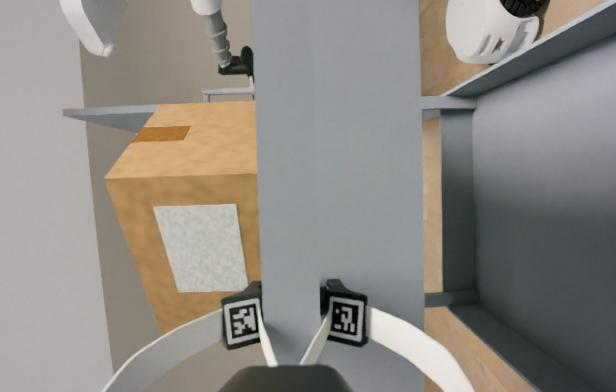

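Call:
move:
  blocking: false
  r1: {"base":{"translate_m":0.3,"strafe_m":-0.08},"pace":"slow","contact_limits":{"translate_m":0.6}}

Call:
wait:
  seconds: 5
  cameras: ["r1_wrist_camera","r1_head_camera","r1_head_right_camera"]

Scene clock: 1495.67 s.
move: r1 moving
r1.base_odometry: x=-3.731 y=+2.215 heading=-0.025
r1.turned_by_wheels: +0.000
r1.turned_by_imu: +0.000
r1.base_tilt: forward=-1.6 right=+1.2
r1.lidar_m: 0.41 0.41 2.63 2.60 2.85 2.67 2.62 2.60 2.13 2.10 2.35 0.43
r1.base_status: translate_m moving; strafe_m moving
r1.joint_positions: lift_m=+0.678 arm_m=+0.000 wrist_yaw_rad=-0.003 wrist_pitch_rad=+0.002 wrist_roll_rad=+1.568 gripper_m=-0.029
r1.joint_status: not commanded
r1.measured_speeds: translate_m=+0.048 strafe_m=-0.012 rotate_rad=+0.000 lift_m=+0.000 arm_m=+0.000 wrist_yaw_rad=+0.000 wrist_pitch_rad=+0.000 wrist_roll_rad=+0.000
r1.motor_effort: lift_m=+24(24) arm_m=+4(4) wheel_0=+4(5) wheel_1=+4(6) wheel_2=-9(10)
r1.servo_current: wrist_yaw_rad=46(59) wrist_pitch_rad=39(52) wrist_roll_rad=65(65) gripper_m=59(59)
r1.contact_limits: translate_m 0.6
r1.hand_pose: x=+0.4590 y=-0.0882 z=+0.8552 quat_wxyz=(+0.708, +0.706, +0.000, -0.002) (m; r1's base frame)
r1.wrist_depth_mm: - - - 221 222 1336 1229 / - - - 223 224 1397 - / - 585 517 225 225 - - / - 466 455 226 227 - - / - 525 504 229 229 - - / - - 206 181 229 - - / - - - 138 232 126 -
r2: as last shown
r2.turned_by_imu: +0.000
r2.base_tilt: forward=-0.6 right=+0.0
r2.lidar_m: 0.49 2.16 3.21 0.88 0.73 4.38 2.13 1.55 1.52 1.59 1.48 1.08
r2.motor_effort: lift_m=+20(20) arm_m=-6(6) wheel_0=-3(4) wheel_1=-6(7) wheel_2=+18(18)
r2.servo_current: wrist_yaw_rad=46(59) wrist_pitch_rad=46(46) wrist_roll_rad=46(59) gripper_m=65(72)
r2.contact_limits: strafe_m 0.9
r2.wrist_depth_mm: 159 167 221 164 - - - / 166 173 222 165 - - - / 168 174 223 166 - - - / 169 173 232 166 - - - / - 179 232 168 - - - / - 174 186 171 176 - - / - 143 214 - - - -
pictures: none

Scene clock: 1499.53 s.
earlier move: r1 done
r1.base_odometry: x=-3.445 y=+2.131 heading=-0.024
r1.turned_by_wheels: +0.001
r1.turned_by_imu: +0.001
r1.base_tilt: forward=-1.6 right=+1.3
r1.lidar_m: 0.41 0.43 2.65 2.64 2.91 2.95 2.93 2.56 2.11 2.09 2.31 0.43
r1.base_status: done
r1.joint_positions: lift_m=+0.678 arm_m=+0.000 wrist_yaw_rad=+0.000 wrist_pitch_rad=+0.002 wrist_roll_rad=+1.568 gripper_m=-0.029
r1.joint_status: not commanded
r1.measured_speeds: all 0
r1.motor_effort: lift_m=+24(24) arm_m=+4(4) wheel_0=+6(11) wheel_1=+2(6) wheel_2=-1(10)
r1.servo_current: wrist_yaw_rad=65(72) wrist_pitch_rad=39(52) wrist_roll_rad=39(72) gripper_m=52(65)
r1.contact_limits: translate_m 0.6
r1.hand_pose: x=+0.4592 y=-0.0874 z=+0.8552 quat_wxyz=(+0.708, +0.706, +0.001, -0.001) (m; r1's base frame)
r1.wrist_depth_mm: - - - 220 220 1661 1042 / - - 1576 221 223 798 - / - 569 517 224 226 - - / - 466 459 226 228 - - / - 525 508 229 229 - - / - - 539 182 231 - - / - - 184 139 234 125 -
r2.base_odometry: x=-2.291 y=-2.161 heading=-1.204
r2.turned_by_wheels: +0.000
r2.turned_by_imu: +0.001
r2.base_tilt: forward=-0.5 right=+0.1
r2.lidar_m: 0.50 2.18 3.23 0.51 0.60 4.38 2.07 1.56 1.52 1.61 1.47 1.06
r2.base_status: not commanded
r2.joint_positions: lift_m=+0.890 arm_m=+0.120 wrist_yaw_rad=+0.006 wrist_pitch_rad=+0.002 wrist_roll_rad=+0.000 gripper_m=-0.024
r2.joint_status: not commanded
r2.measured_speeds: all 0
r2.motor_effort: lift_m=+20(20) arm_m=-6(6) wheel_0=-3(4) wheel_1=-6(7) wheel_2=+18(18)
r2.servo_current: wrist_yaw_rad=52(65) wrist_pitch_rad=39(46) wrist_roll_rad=52(59) gripper_m=72(78)
r2.contact_limits: strafe_m 0.9
r2.hand_pose: x=+0.5799 y=-0.0857 z=+1.0676 quat_wxyz=(+1.000, +0.000, +0.001, +0.003) (m; r2's base frame)
r2.wrist_depth_mm: 158 167 220 163 - - - / 166 173 221 165 - - - / 168 173 222 167 - - - / 170 173 231 167 - - - / - 179 232 169 - - - / - 174 186 171 177 - - / - 143 213 - - - -
wait: 3.87 of 5 s (r1 has come to rest)
pictures: r1_head_camera, r1_head_right_camera, r1_wrist_camera
Images, in order (width x height): r1_head_camera 420x560, r1_head_right_camera 420x672, r1_wrist_camera 616x392.

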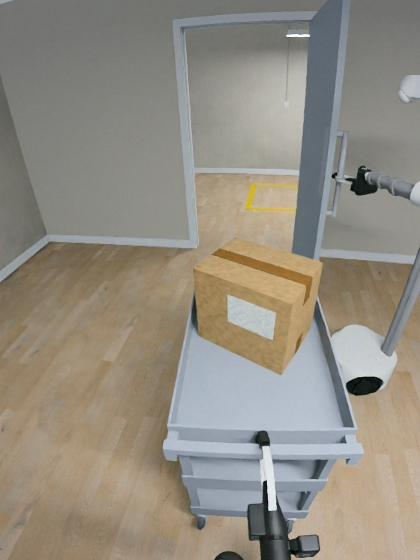

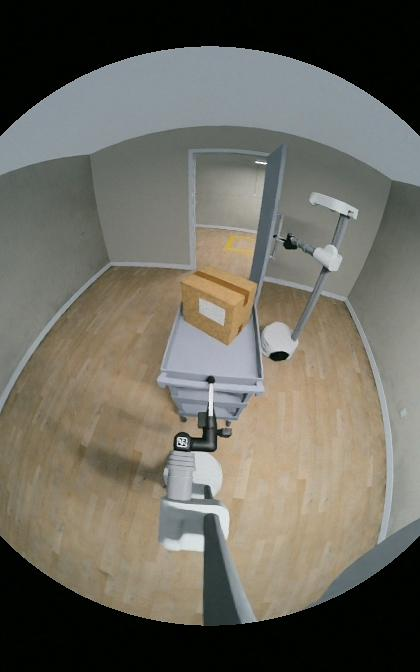

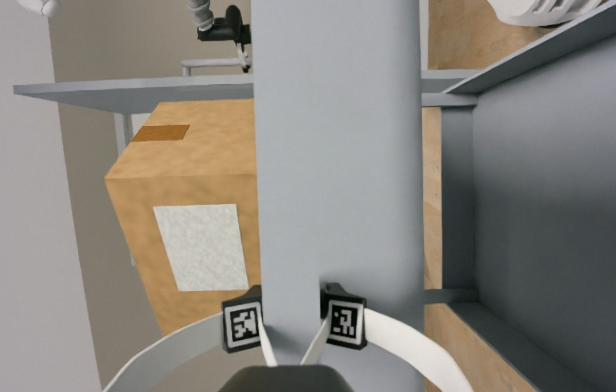

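Call:
move:
  blocking: false
  r1: {"base":{"translate_m":0.12,"strafe_m":-0.11},"pace":"slow","contact_limits":{"translate_m":0.6}}

Call:
wait:
  seconds: 4
  cameras: ["r1_wrist_camera","r1_head_camera"]

Scene clock: 1509.73 s.
move: r1 moving
r1.base_odometry: x=-3.436 y=+2.122 heading=-0.024
r1.turned_by_wheels: +0.000
r1.turned_by_imu: +0.000
r1.base_tilt: forward=-1.6 right=+1.2
r1.lidar_m: 0.38 0.43 2.65 2.63 2.90 2.98 2.94 2.62 2.11 2.07 2.30 0.43
r1.base_status: translate_m moving; strafe_m moving
r1.joint_positions: lift_m=+0.678 arm_m=+0.000 wrist_yaw_rad=+0.000 wrist_pitch_rad=+0.002 wrist_roll_rad=+1.568 gripper_m=-0.029
r1.joint_status: not commanded
r1.measured_speeds: translate_m=+0.038 strafe_m=-0.034 rotate_rad=+0.001 lift_m=+0.000 arm_m=+0.000 wrist_yaw_rad=+0.000 wrist_pitch_rad=+0.000 wrist_roll_rad=+0.000
r1.motor_effort: lift_m=+24(24) arm_m=+4(4) wheel_0=+11(12) wheel_1=-2(4) wheel_2=-5(5)
r1.servo_current: wrist_yaw_rad=52(59) wrist_pitch_rad=33(46) wrist_roll_rad=39(59) gripper_m=59(59)
r1.contact_limits: translate_m 0.6
r1.hand_pose: x=+0.4592 y=-0.0874 z=+0.8552 quat_wxyz=(+0.708, +0.706, +0.001, -0.001) (m; r1's base frame)
r1.wrist_depth_mm: - - - 221 222 1708 1042 / - - 1576 224 224 809 - / - - 517 225 226 - - / - 462 459 227 228 - - / - 525 504 228 230 - - / - - 535 183 231 - - / - - 185 139 234 125 -
r2: as last shown
r2.turned_by_imu: +0.000
r2.base_tilt: forward=-0.6 right=+0.1
r2.lidar_m: 0.49 2.19 3.23 0.52 0.60 4.39 2.09 1.55 1.51 1.60 1.45 1.06
r2.motor_effort: lift_m=+20(20) arm_m=-6(6) wheel_0=-4(4) wheel_1=-6(6) wheel_2=+18(18)
r2.servo_current: wrist_yaw_rad=52(59) wrist_pitch_rad=39(46) wrist_roll_rad=52(59) gripper_m=72(78)
r2.contact_limits: strafe_m 0.9
r2.wrist_depth_mm: 159 167 221 164 - - - / 166 172 222 166 - - - / 168 174 223 167 - - - / 169 173 232 167 - - - / - 179 232 169 - - - / - 173 186 171 176 - - / - 143 214 - - - -
pictures: none

Scene clock: 1512.10 s.
earlier move: r1 done
r1.base_odometry: x=-3.328 y=+2.019 heading=-0.024
r1.turned_by_wheels: +0.000
r1.turned_by_imu: +0.000
r1.base_tilt: forward=-1.6 right=+1.3
r1.lidar_m: 0.39 0.41 2.74 2.73 3.01 3.11 3.07 2.47 2.01 2.02 2.20 0.43
r1.base_status: done
r1.joint_positions: lift_m=+0.678 arm_m=+0.000 wrist_yaw_rad=+0.001 wrist_pitch_rad=+0.002 wrist_roll_rad=+1.568 gripper_m=-0.029
r1.joint_status: not commanded
r1.measured_speeds: all 0
r1.motor_effort: lift_m=+24(24) arm_m=+4(4) wheel_0=+6(12) wheel_1=-3(6) wheel_2=+0(6)
r1.servo_current: wrist_yaw_rad=52(65) wrist_pitch_rad=39(46) wrist_roll_rad=39(78) gripper_m=59(59)
r1.contact_limits: translate_m 0.6
r1.hand_pose: x=+0.4594 y=-0.0870 z=+0.8552 quat_wxyz=(+0.708, +0.706, +0.001, +0.000) (m; r1's base frame)
r1.wrist_depth_mm: - - 1308 245 246 1708 946 / - - - 242 243 1756 - / - - - 237 239 - - / - 549 484 236 236 - - / - 488 477 231 234 - - / - - 500 182 232 - - / - - 185 139 228 - -
r2.base_odometry: x=-2.291 y=-2.161 heading=-1.204
r2.turned_by_wheels: +0.000
r2.turned_by_imu: +0.000
r2.base_tilt: forward=-0.5 right=+0.0
r2.lidar_m: 0.49 2.16 3.23 0.44 0.58 1.35 2.10 1.57 1.50 1.61 1.46 1.07
r2.base_status: not commanded
r2.joint_positions: lift_m=+0.890 arm_m=+0.120 wrist_yaw_rad=+0.006 wrist_pitch_rad=+0.002 wrist_roll_rad=+0.000 gripper_m=-0.024
r2.joint_status: not commanded
r2.measured_speeds: all 0
r2.motor_effort: lift_m=+20(20) arm_m=-6(6) wheel_0=-3(4) wheel_1=-6(6) wheel_2=+18(18)
r2.servo_current: wrist_yaw_rad=52(65) wrist_pitch_rad=46(46) wrist_roll_rad=39(65) gripper_m=65(78)
r2.contact_limits: strafe_m 0.9
r2.hand_pose: x=+0.5799 y=-0.0857 z=+1.0676 quat_wxyz=(+1.000, +0.000, +0.001, +0.003) (m; r2's base frame)
r2.wrist_depth_mm: 159 167 221 163 - - - / 166 173 223 165 - - - / 168 173 222 166 - - - / 169 173 231 167 - - - / - 180 231 169 - - - / - 174 186 171 177 - - / - 143 213 - - - -
wait: 2.37 of 4 s (r1 has come to rest)
pictures: r1_head_camera, r1_wrist_camera
Images, in order (width x height): r1_head_camera 420x560, r1_wrist_camera 616x392.

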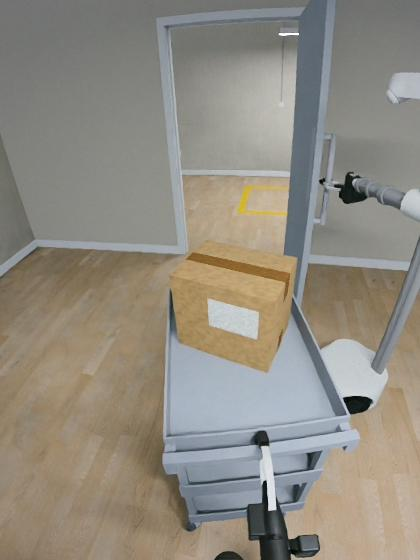

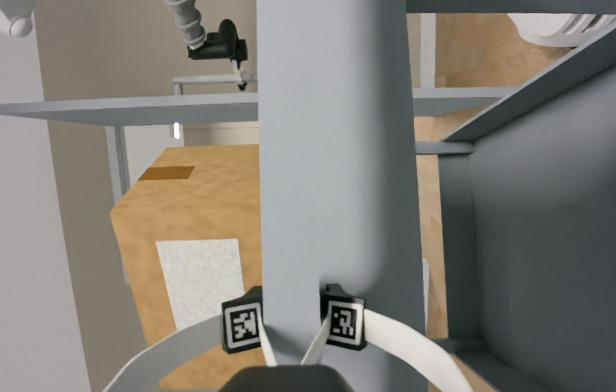

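Call:
move:
  blocking: false
  r1: {"base":{"translate_m":0.45,"strafe_m":0.035},"pace":"slow","contact_limits":{"translate_m":0.6}}

Call:
wait:
  seconds: 6
  cameras: ["r1_wrist_camera","r1_head_camera"]

Scene clock: 1525.83 s.
move: r1 moving
r1.base_odometry: x=-3.316 y=+2.019 heading=-0.024
r1.turned_by_wheels: +0.000
r1.turned_by_imu: +0.000
r1.base_tilt: forward=-1.6 right=+1.3
r1.lidar_m: 0.37 0.39 2.73 2.71 3.03 3.11 3.07 2.51 2.03 2.01 2.21 0.44
r1.base_status: translate_m moving; strafe_m moving
r1.joint_positions: lift_m=+0.678 arm_m=+0.000 wrist_yaw_rad=+0.001 wrist_pitch_rad=+0.002 wrist_roll_rad=+1.568 gripper_m=-0.029
r1.joint_status: not commanded
r1.measured_speeds: translate_m=+0.049 strafe_m=+0.004 rotate_rad=+0.000 lift_m=+0.000 arm_m=+0.000 wrist_yaw_rad=+0.000 wrist_pitch_rad=+0.000 wrist_roll_rad=+0.000
r1.motor_effort: lift_m=+24(24) arm_m=+4(4) wheel_0=+7(9) wheel_1=+7(8) wheel_2=-8(8)
r1.servo_current: wrist_yaw_rad=59(59) wrist_pitch_rad=39(52) wrist_roll_rad=59(59) gripper_m=59(59)
r1.contact_limits: translate_m 0.6
r1.hand_pose: x=+0.4594 y=-0.0870 z=+0.8552 quat_wxyz=(+0.708, +0.706, +0.001, +0.000) (m; r1's base frame)
r1.wrist_depth_mm: - - - 249 250 1708 904 / - - - 244 246 1708 - / - - - 239 242 - - / - 569 496 236 237 - - / - 480 473 175 234 - - / - - 496 182 229 - - / - - 549 140 225 - -
r2: as last shown
r2.base_tilt: forward=-0.5 right=+0.1
r2.lidar_m: 0.50 2.17 3.24 0.45 0.54 4.38 2.12 1.57 1.51 1.61 1.47 1.05
r2.motor_effort: lift_m=+20(20) arm_m=-6(6) wheel_0=-4(4) wheel_1=-6(6) wheel_2=+18(18)
r2.servo_current: wrist_yaw_rad=52(52) wrist_pitch_rad=33(46) wrist_roll_rad=39(52) gripper_m=72(78)
r2.contact_limits: strafe_m 0.9
r2.wrist_depth_mm: 159 167 220 164 - - - / 166 173 222 166 - - - / 168 173 222 167 - - - / 170 174 231 167 - - - / - 180 233 169 - - - / - 174 186 171 177 - - / - 143 213 - - - -
pictures: none

Scene clock: 1531.13 s.
earlier move: r1 done
r1.base_odometry: x=-2.877 y=+2.043 heading=-0.024
r1.turned_by_wheels: -0.001
r1.turned_by_imu: -0.003
r1.base_tilt: forward=-1.6 right=+1.3
r1.lidar_m: 0.38 0.41 2.62 2.60 2.90 3.55 3.53 2.61 2.14 2.11 0.83 0.43
r1.base_status: done
r1.joint_positions: lift_m=+0.678 arm_m=+0.000 wrist_yaw_rad=-0.002 wrist_pitch_rad=+0.002 wrist_roll_rad=+1.568 gripper_m=-0.029
r1.joint_status: not commanded
r1.measured_speeds: all 0
r1.motor_effort: lift_m=+24(24) arm_m=+4(4) wheel_0=-1(9) wheel_1=+3(8) wheel_2=-4(10)
r1.servo_current: wrist_yaw_rad=33(65) wrist_pitch_rad=46(52) wrist_roll_rad=59(72) gripper_m=59(65)
r1.contact_limits: translate_m 0.6
r1.hand_pose: x=+0.4590 y=-0.0881 z=+0.8552 quat_wxyz=(+0.708, +0.706, +0.000, -0.002) (m; r1's base frame)
r1.wrist_depth_mm: - - 1042 236 237 1708 1182 / - - - - 236 - - / - - 597 233 235 - - / - 473 466 233 233 - - / - 504 488 231 231 - - / - - 203 182 231 - - / - - 580 138 229 - -
r2.base_odometry: x=-2.291 y=-2.161 heading=-1.204
r2.turned_by_wheels: +0.000
r2.turned_by_imu: +0.001
r2.base_tilt: forward=-0.6 right=+0.1
r2.lidar_m: 0.51 0.43 0.39 0.39 0.52 4.37 2.09 1.57 1.52 1.60 1.46 1.06
r2.base_status: not commanded
r2.joint_positions: lift_m=+0.890 arm_m=+0.120 wrist_yaw_rad=+0.006 wrist_pitch_rad=+0.002 wrist_roll_rad=+0.000 gripper_m=-0.024
r2.joint_status: not commanded
r2.measured_speeds: all 0
r2.motor_effort: lift_m=+20(20) arm_m=-6(6) wheel_0=-4(4) wheel_1=-6(7) wheel_2=+18(18)
r2.servo_current: wrist_yaw_rad=59(72) wrist_pitch_rad=39(52) wrist_roll_rad=46(65) gripper_m=72(78)
r2.contact_limits: strafe_m 0.9
r2.hand_pose: x=+0.5799 y=-0.0857 z=+1.0676 quat_wxyz=(+1.000, +0.000, +0.001, +0.003) (m; r2's base frame)
r2.wrist_depth_mm: 159 167 221 164 - - - / 166 172 222 165 - - - / 168 173 222 167 - - - / 170 174 232 166 - - - / - 179 232 169 - - - / - 173 186 171 176 - - / - 143 213 - - - -
wait: 5.30 of 6 s (r1 has come to rest)
pictures: r1_head_camera, r1_wrist_camera
Images, in order (width x height): r1_head_camera 420x560, r1_wrist_camera 616x392.

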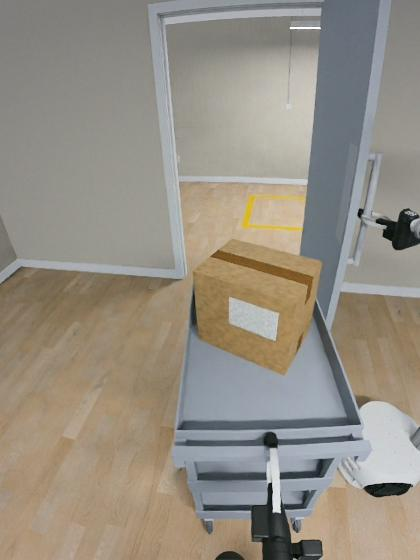

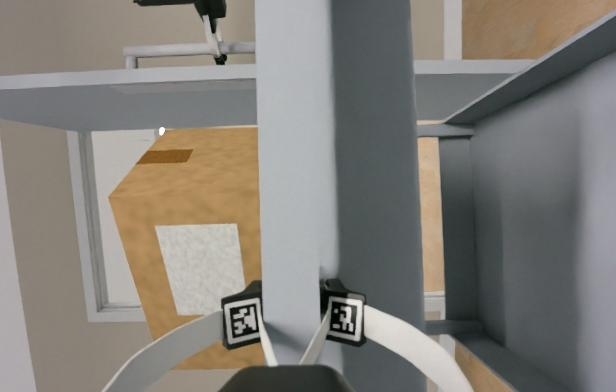

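Call:
move:
  blocking: false
  r1: {"base":{"translate_m":0.35,"strafe_m":0.012},"pace":"slow","contact_limits":{"translate_m":0.6}}

Call:
wait:
  seconds: 5
  cameras: ["r1_wrist_camera","r1_head_camera","r1_head_right_camera"]

Scene clock: 1538.77 s.
move: r1 moving
r1.base_odometry: x=-2.865 y=+2.043 heading=-0.024
r1.turned_by_wheels: +0.000
r1.turned_by_imu: +0.000
r1.base_tilt: forward=-1.6 right=+1.3
r1.lidar_m: 0.39 0.40 2.64 2.61 2.88 3.54 3.54 2.63 2.14 2.14 0.81 0.44
r1.base_status: translate_m moving; strafe_m moving
r1.joint_positions: lift_m=+0.678 arm_m=+0.000 wrist_yaw_rad=-0.002 wrist_pitch_rad=+0.002 wrist_roll_rad=+1.568 gripper_m=-0.029
r1.joint_status: not commanded
r1.measured_speeds: translate_m=+0.049 strafe_m=+0.001 rotate_rad=+0.001 lift_m=+0.000 arm_m=+0.000 wrist_yaw_rad=+0.000 wrist_pitch_rad=+0.000 wrist_roll_rad=+0.000
r1.motor_effort: lift_m=+24(24) arm_m=+4(4) wheel_0=+4(5) wheel_1=+2(7) wheel_2=-9(10)
r1.servo_current: wrist_yaw_rad=59(59) wrist_pitch_rad=39(46) wrist_roll_rad=52(65) gripper_m=52(65)
r1.contact_limits: translate_m 0.6
r1.hand_pose: x=+0.4590 y=-0.0881 z=+0.8552 quat_wxyz=(+0.708, +0.706, +0.000, -0.002) (m; r1's base frame)
r1.wrist_depth_mm: - - 1025 236 237 1661 1205 / - - - 235 236 - - / 1921 - 569 233 234 - - / - 473 466 232 234 - - / - 508 488 230 231 - - / - - 204 181 230 - - / - - 591 140 229 - -
r2: as last shown
r2.turned_by_imu: +0.000
r2.lidar_m: 0.50 0.41 0.38 0.40 0.53 4.37 2.08 1.53 1.49 1.61 1.47 1.06
r2.motor_effort: lift_m=+20(20) arm_m=-6(6) wheel_0=-3(4) wheel_1=-6(6) wheel_2=+18(18)
r2.servo_current: wrist_yaw_rad=59(65) wrist_pitch_rad=39(46) wrist_roll_rad=39(59) gripper_m=65(78)
r2.contact_limits: strafe_m 0.9
r2.wrist_depth_mm: 158 167 220 164 - - - / 166 173 222 165 - - - / 168 173 222 166 - - - / 171 174 231 166 - - - / - 180 232 169 - - - / - 174 186 170 176 - - / - 143 214 - - - -
pictures: none

Scene clock: 1543.03 s.
earlier move: r1 done
r1.base_odometry: x=-2.527 y=+2.046 heading=-0.024
r1.turned_by_wheels: +0.000
r1.turned_by_imu: +0.000
r1.base_tilt: forward=-1.6 right=+1.3
r1.lidar_m: 0.40 0.43 2.57 2.54 2.81 3.90 3.85 2.72 2.20 0.75 0.62 0.41
r1.base_status: done
r1.joint_positions: lift_m=+0.678 arm_m=+0.000 wrist_yaw_rad=-0.002 wrist_pitch_rad=+0.002 wrist_roll_rad=+1.568 gripper_m=-0.029
r1.joint_status: not commanded
r1.measured_speeds: all 0
r1.motor_effort: lift_m=+24(24) arm_m=+4(4) wheel_0=+3(6) wheel_1=+3(7) wheel_2=-1(11)
r1.servo_current: wrist_yaw_rad=46(65) wrist_pitch_rad=39(52) wrist_roll_rad=52(72) gripper_m=59(65)
r1.contact_limits: translate_m 0.6
r1.hand_pose: x=+0.4590 y=-0.0881 z=+0.8552 quat_wxyz=(+0.708, +0.706, +0.000, -0.002) (m; r1's base frame)
r1.wrist_depth_mm: 668 732 715 220 221 - - / - - - 223 224 - - / - - 512 224 226 - - / 1708 466 462 226 227 - - / 1708 539 508 229 230 - - / 1708 - 206 180 230 - - / - 139 161 140 233 - -
r2.base_odometry: x=-2.291 y=-2.161 heading=-1.204
r2.turned_by_wheels: +0.000
r2.turned_by_imu: +0.001
r2.base_tilt: forward=-0.6 right=+0.1
r2.lidar_m: 0.50 0.44 0.39 0.61 0.70 4.38 2.06 1.57 1.50 1.61 1.46 1.07
r2.base_status: not commanded
r2.joint_positions: lift_m=+0.890 arm_m=+0.120 wrist_yaw_rad=+0.006 wrist_pitch_rad=+0.002 wrist_roll_rad=+0.000 gripper_m=-0.024
r2.joint_status: not commanded
r2.measured_speeds: all 0
r2.motor_effort: lift_m=+20(20) arm_m=-5(6) wheel_0=-3(4) wheel_1=-6(6) wheel_2=+18(18)
r2.servo_current: wrist_yaw_rad=59(72) wrist_pitch_rad=39(46) wrist_roll_rad=52(59) gripper_m=72(78)
r2.contact_limits: strafe_m 0.9
r2.hand_pose: x=+0.5799 y=-0.0857 z=+1.0676 quat_wxyz=(+1.000, +0.000, +0.001, +0.003) (m; r2's base frame)
r2.wrist_depth_mm: 158 167 221 164 - - - / 166 173 222 165 - - - / 168 173 222 166 - - - / 170 174 231 167 - - - / 167 179 232 169 - - - / 169 174 186 171 176 - - / 172 143 214 - - - -
wait: 4.27 of 5 s (r1 has come to rest)
pictures: r1_head_camera, r1_head_right_camera, r1_wrist_camera
Images, in order (width x height): r1_head_camera 420x560, r1_head_right_camera 420x672, r1_wrist_camera 616x392.

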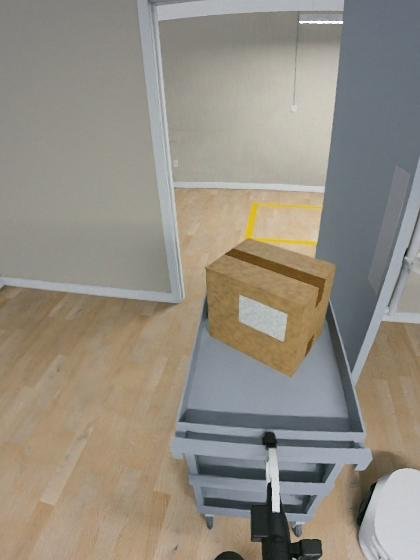

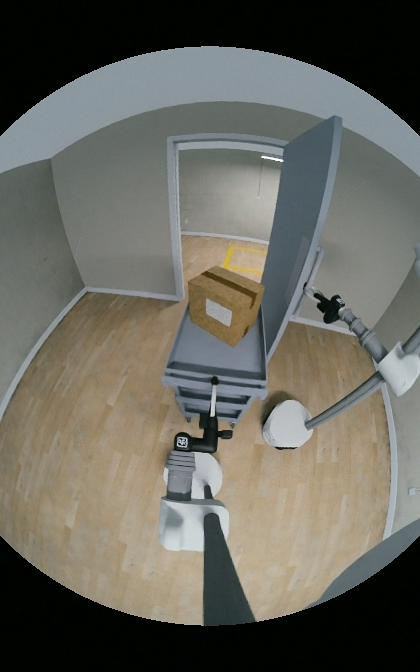

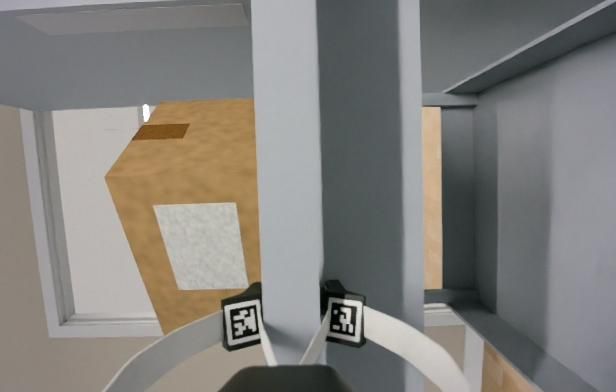

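Call:
move:
  blocking: false
  r1: {"base":{"translate_m":0.25,"strafe_m":-0.035},"pace":"slow","contact_limits":{"translate_m":0.5}}

Call:
wait:
  seconds: 4
  cameras: ["r1_wrist_camera","r1_head_camera"]

Scene clock: 1557.57 s.
move: r1 moving
r1.base_odometry: x=-2.515 y=+2.044 heading=-0.023
r1.turned_by_wheels: +0.000
r1.turned_by_imu: +0.000
r1.base_tilt: forward=-1.6 right=+1.3
r1.lidar_m: 0.40 0.44 2.55 2.54 2.84 3.90 3.86 2.71 2.20 0.71 0.61 0.42
r1.base_status: translate_m moving; strafe_m moving
r1.joint_positions: lift_m=+0.678 arm_m=+0.000 wrist_yaw_rad=-0.002 wrist_pitch_rad=+0.002 wrist_roll_rad=+1.568 gripper_m=-0.029
r1.joint_status: not commanded
r1.measured_speeds: translate_m=+0.049 strafe_m=-0.007 rotate_rad=+0.003 lift_m=+0.000 arm_m=+0.000 wrist_yaw_rad=+0.000 wrist_pitch_rad=+0.000 wrist_roll_rad=+0.000
r1.motor_effort: lift_m=+24(24) arm_m=+4(4) wheel_0=+8(9) wheel_1=+6(6) wheel_2=-7(8)
r1.servo_current: wrist_yaw_rad=52(72) wrist_pitch_rad=39(46) wrist_roll_rad=59(65) gripper_m=52(59)
r1.contact_limits: translate_m 0.5
r1.hand_pose: x=+0.4590 y=-0.0881 z=+0.8552 quat_wxyz=(+0.708, +0.706, +0.000, -0.002) (m; r1's base frame)
r1.wrist_depth_mm: 676 691 691 220 220 - - / - - - 223 223 - - / - - 512 224 225 - - / 1661 466 455 228 228 - - / 1756 530 512 229 229 - - / 1756 - 544 180 231 - - / - 139 161 140 233 - -
r2: as last shown
r2.turned_by_imu: +0.000
r2.lidar_m: 0.47 0.43 0.41 0.58 0.74 4.37 2.10 1.57 1.49 1.63 1.46 1.05
r2.motor_effort: lift_m=+20(20) arm_m=-6(6) wheel_0=-4(4) wheel_1=-6(6) wheel_2=+18(18)
r2.servo_current: wrist_yaw_rad=59(65) wrist_pitch_rad=39(46) wrist_roll_rad=46(59) gripper_m=72(72)
r2.contact_limits: strafe_m 0.9
r2.wrist_depth_mm: 159 167 221 164 - - - / 166 173 221 165 - - - / 168 173 222 167 - - - / 170 174 231 166 - - - / 459 179 231 169 - - - / 170 174 186 170 176 - - / 172 143 213 - - - -
pictures: none

Scene clock: 1560.87 s.
earlier move: r1 done
r1.base_odometry: x=-2.278 y=+2.006 heading=-0.023
r1.turned_by_wheels: +0.000
r1.turned_by_imu: +0.000
r1.base_tilt: forward=-1.6 right=+1.3
r1.lidar_m: 0.41 0.43 2.54 2.51 2.80 4.12 4.15 2.70 2.20 0.52 0.52 0.41
r1.base_status: done
r1.joint_positions: lift_m=+0.678 arm_m=+0.000 wrist_yaw_rad=+0.000 wrist_pitch_rad=+0.002 wrist_roll_rad=+1.568 gripper_m=-0.029
r1.joint_status: not commanded
r1.measured_speeds: all 0
r1.motor_effort: lift_m=+24(24) arm_m=+4(4) wheel_0=+7(9) wheel_1=+2(6) wheel_2=-1(8)
r1.servo_current: wrist_yaw_rad=59(72) wrist_pitch_rad=33(46) wrist_roll_rad=46(65) gripper_m=59(65)
r1.contact_limits: translate_m 0.5
r1.hand_pose: x=+0.4592 y=-0.0875 z=+0.8552 quat_wxyz=(+0.708, +0.706, +0.001, -0.001) (m; r1's base frame)
r1.wrist_depth_mm: - - - 208 212 - - / - - 569 214 214 - - / - 496 466 218 220 - - / - 477 469 221 223 - - / - - 525 226 228 - - / - - 569 182 231 - - / - 138 168 140 237 - -
r2.base_odometry: x=-2.291 y=-2.161 heading=-1.204
r2.turned_by_wheels: +0.000
r2.turned_by_imu: +0.000
r2.base_tilt: forward=-0.6 right=+0.1
r2.lidar_m: 0.48 0.45 0.50 0.52 4.51 4.36 2.10 1.57 1.51 1.60 1.47 1.05
r2.base_status: not commanded
r2.joint_positions: lift_m=+0.890 arm_m=+0.120 wrist_yaw_rad=+0.006 wrist_pitch_rad=+0.002 wrist_roll_rad=+0.000 gripper_m=-0.024
r2.joint_status: not commanded
r2.measured_speeds: all 0
r2.motor_effort: lift_m=+20(20) arm_m=-5(6) wheel_0=-4(4) wheel_1=-6(6) wheel_2=+18(18)
r2.servo_current: wrist_yaw_rad=52(65) wrist_pitch_rad=39(46) wrist_roll_rad=46(59) gripper_m=72(78)
r2.contact_limits: strafe_m 0.9
r2.hand_pose: x=+0.5799 y=-0.0857 z=+1.0676 quat_wxyz=(+1.000, +0.000, +0.001, +0.003) (m; r2's base frame)
r2.wrist_depth_mm: 158 167 220 164 - - - / 166 173 222 165 - - - / 168 173 223 166 - - - / 170 174 231 167 - - - / 379 180 232 169 - - - / 382 174 186 171 176 - - / 382 143 214 - - - -
wait: 3.30 of 4 s (r1 has come to rest)
pictures: r1_head_camera, r1_wrist_camera
Images, in order (width x height): r1_head_camera 420x560, r1_wrist_camera 616x392.

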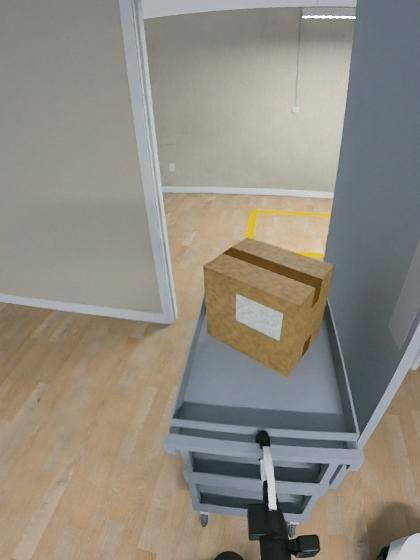

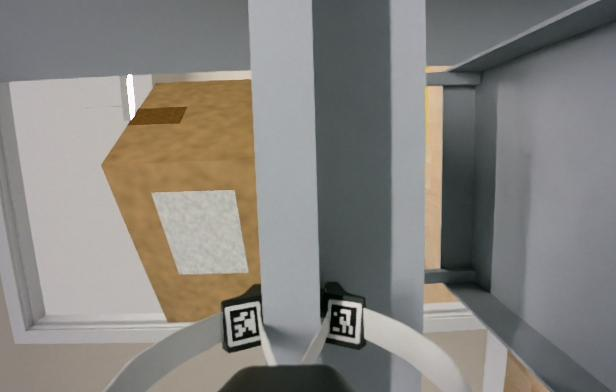

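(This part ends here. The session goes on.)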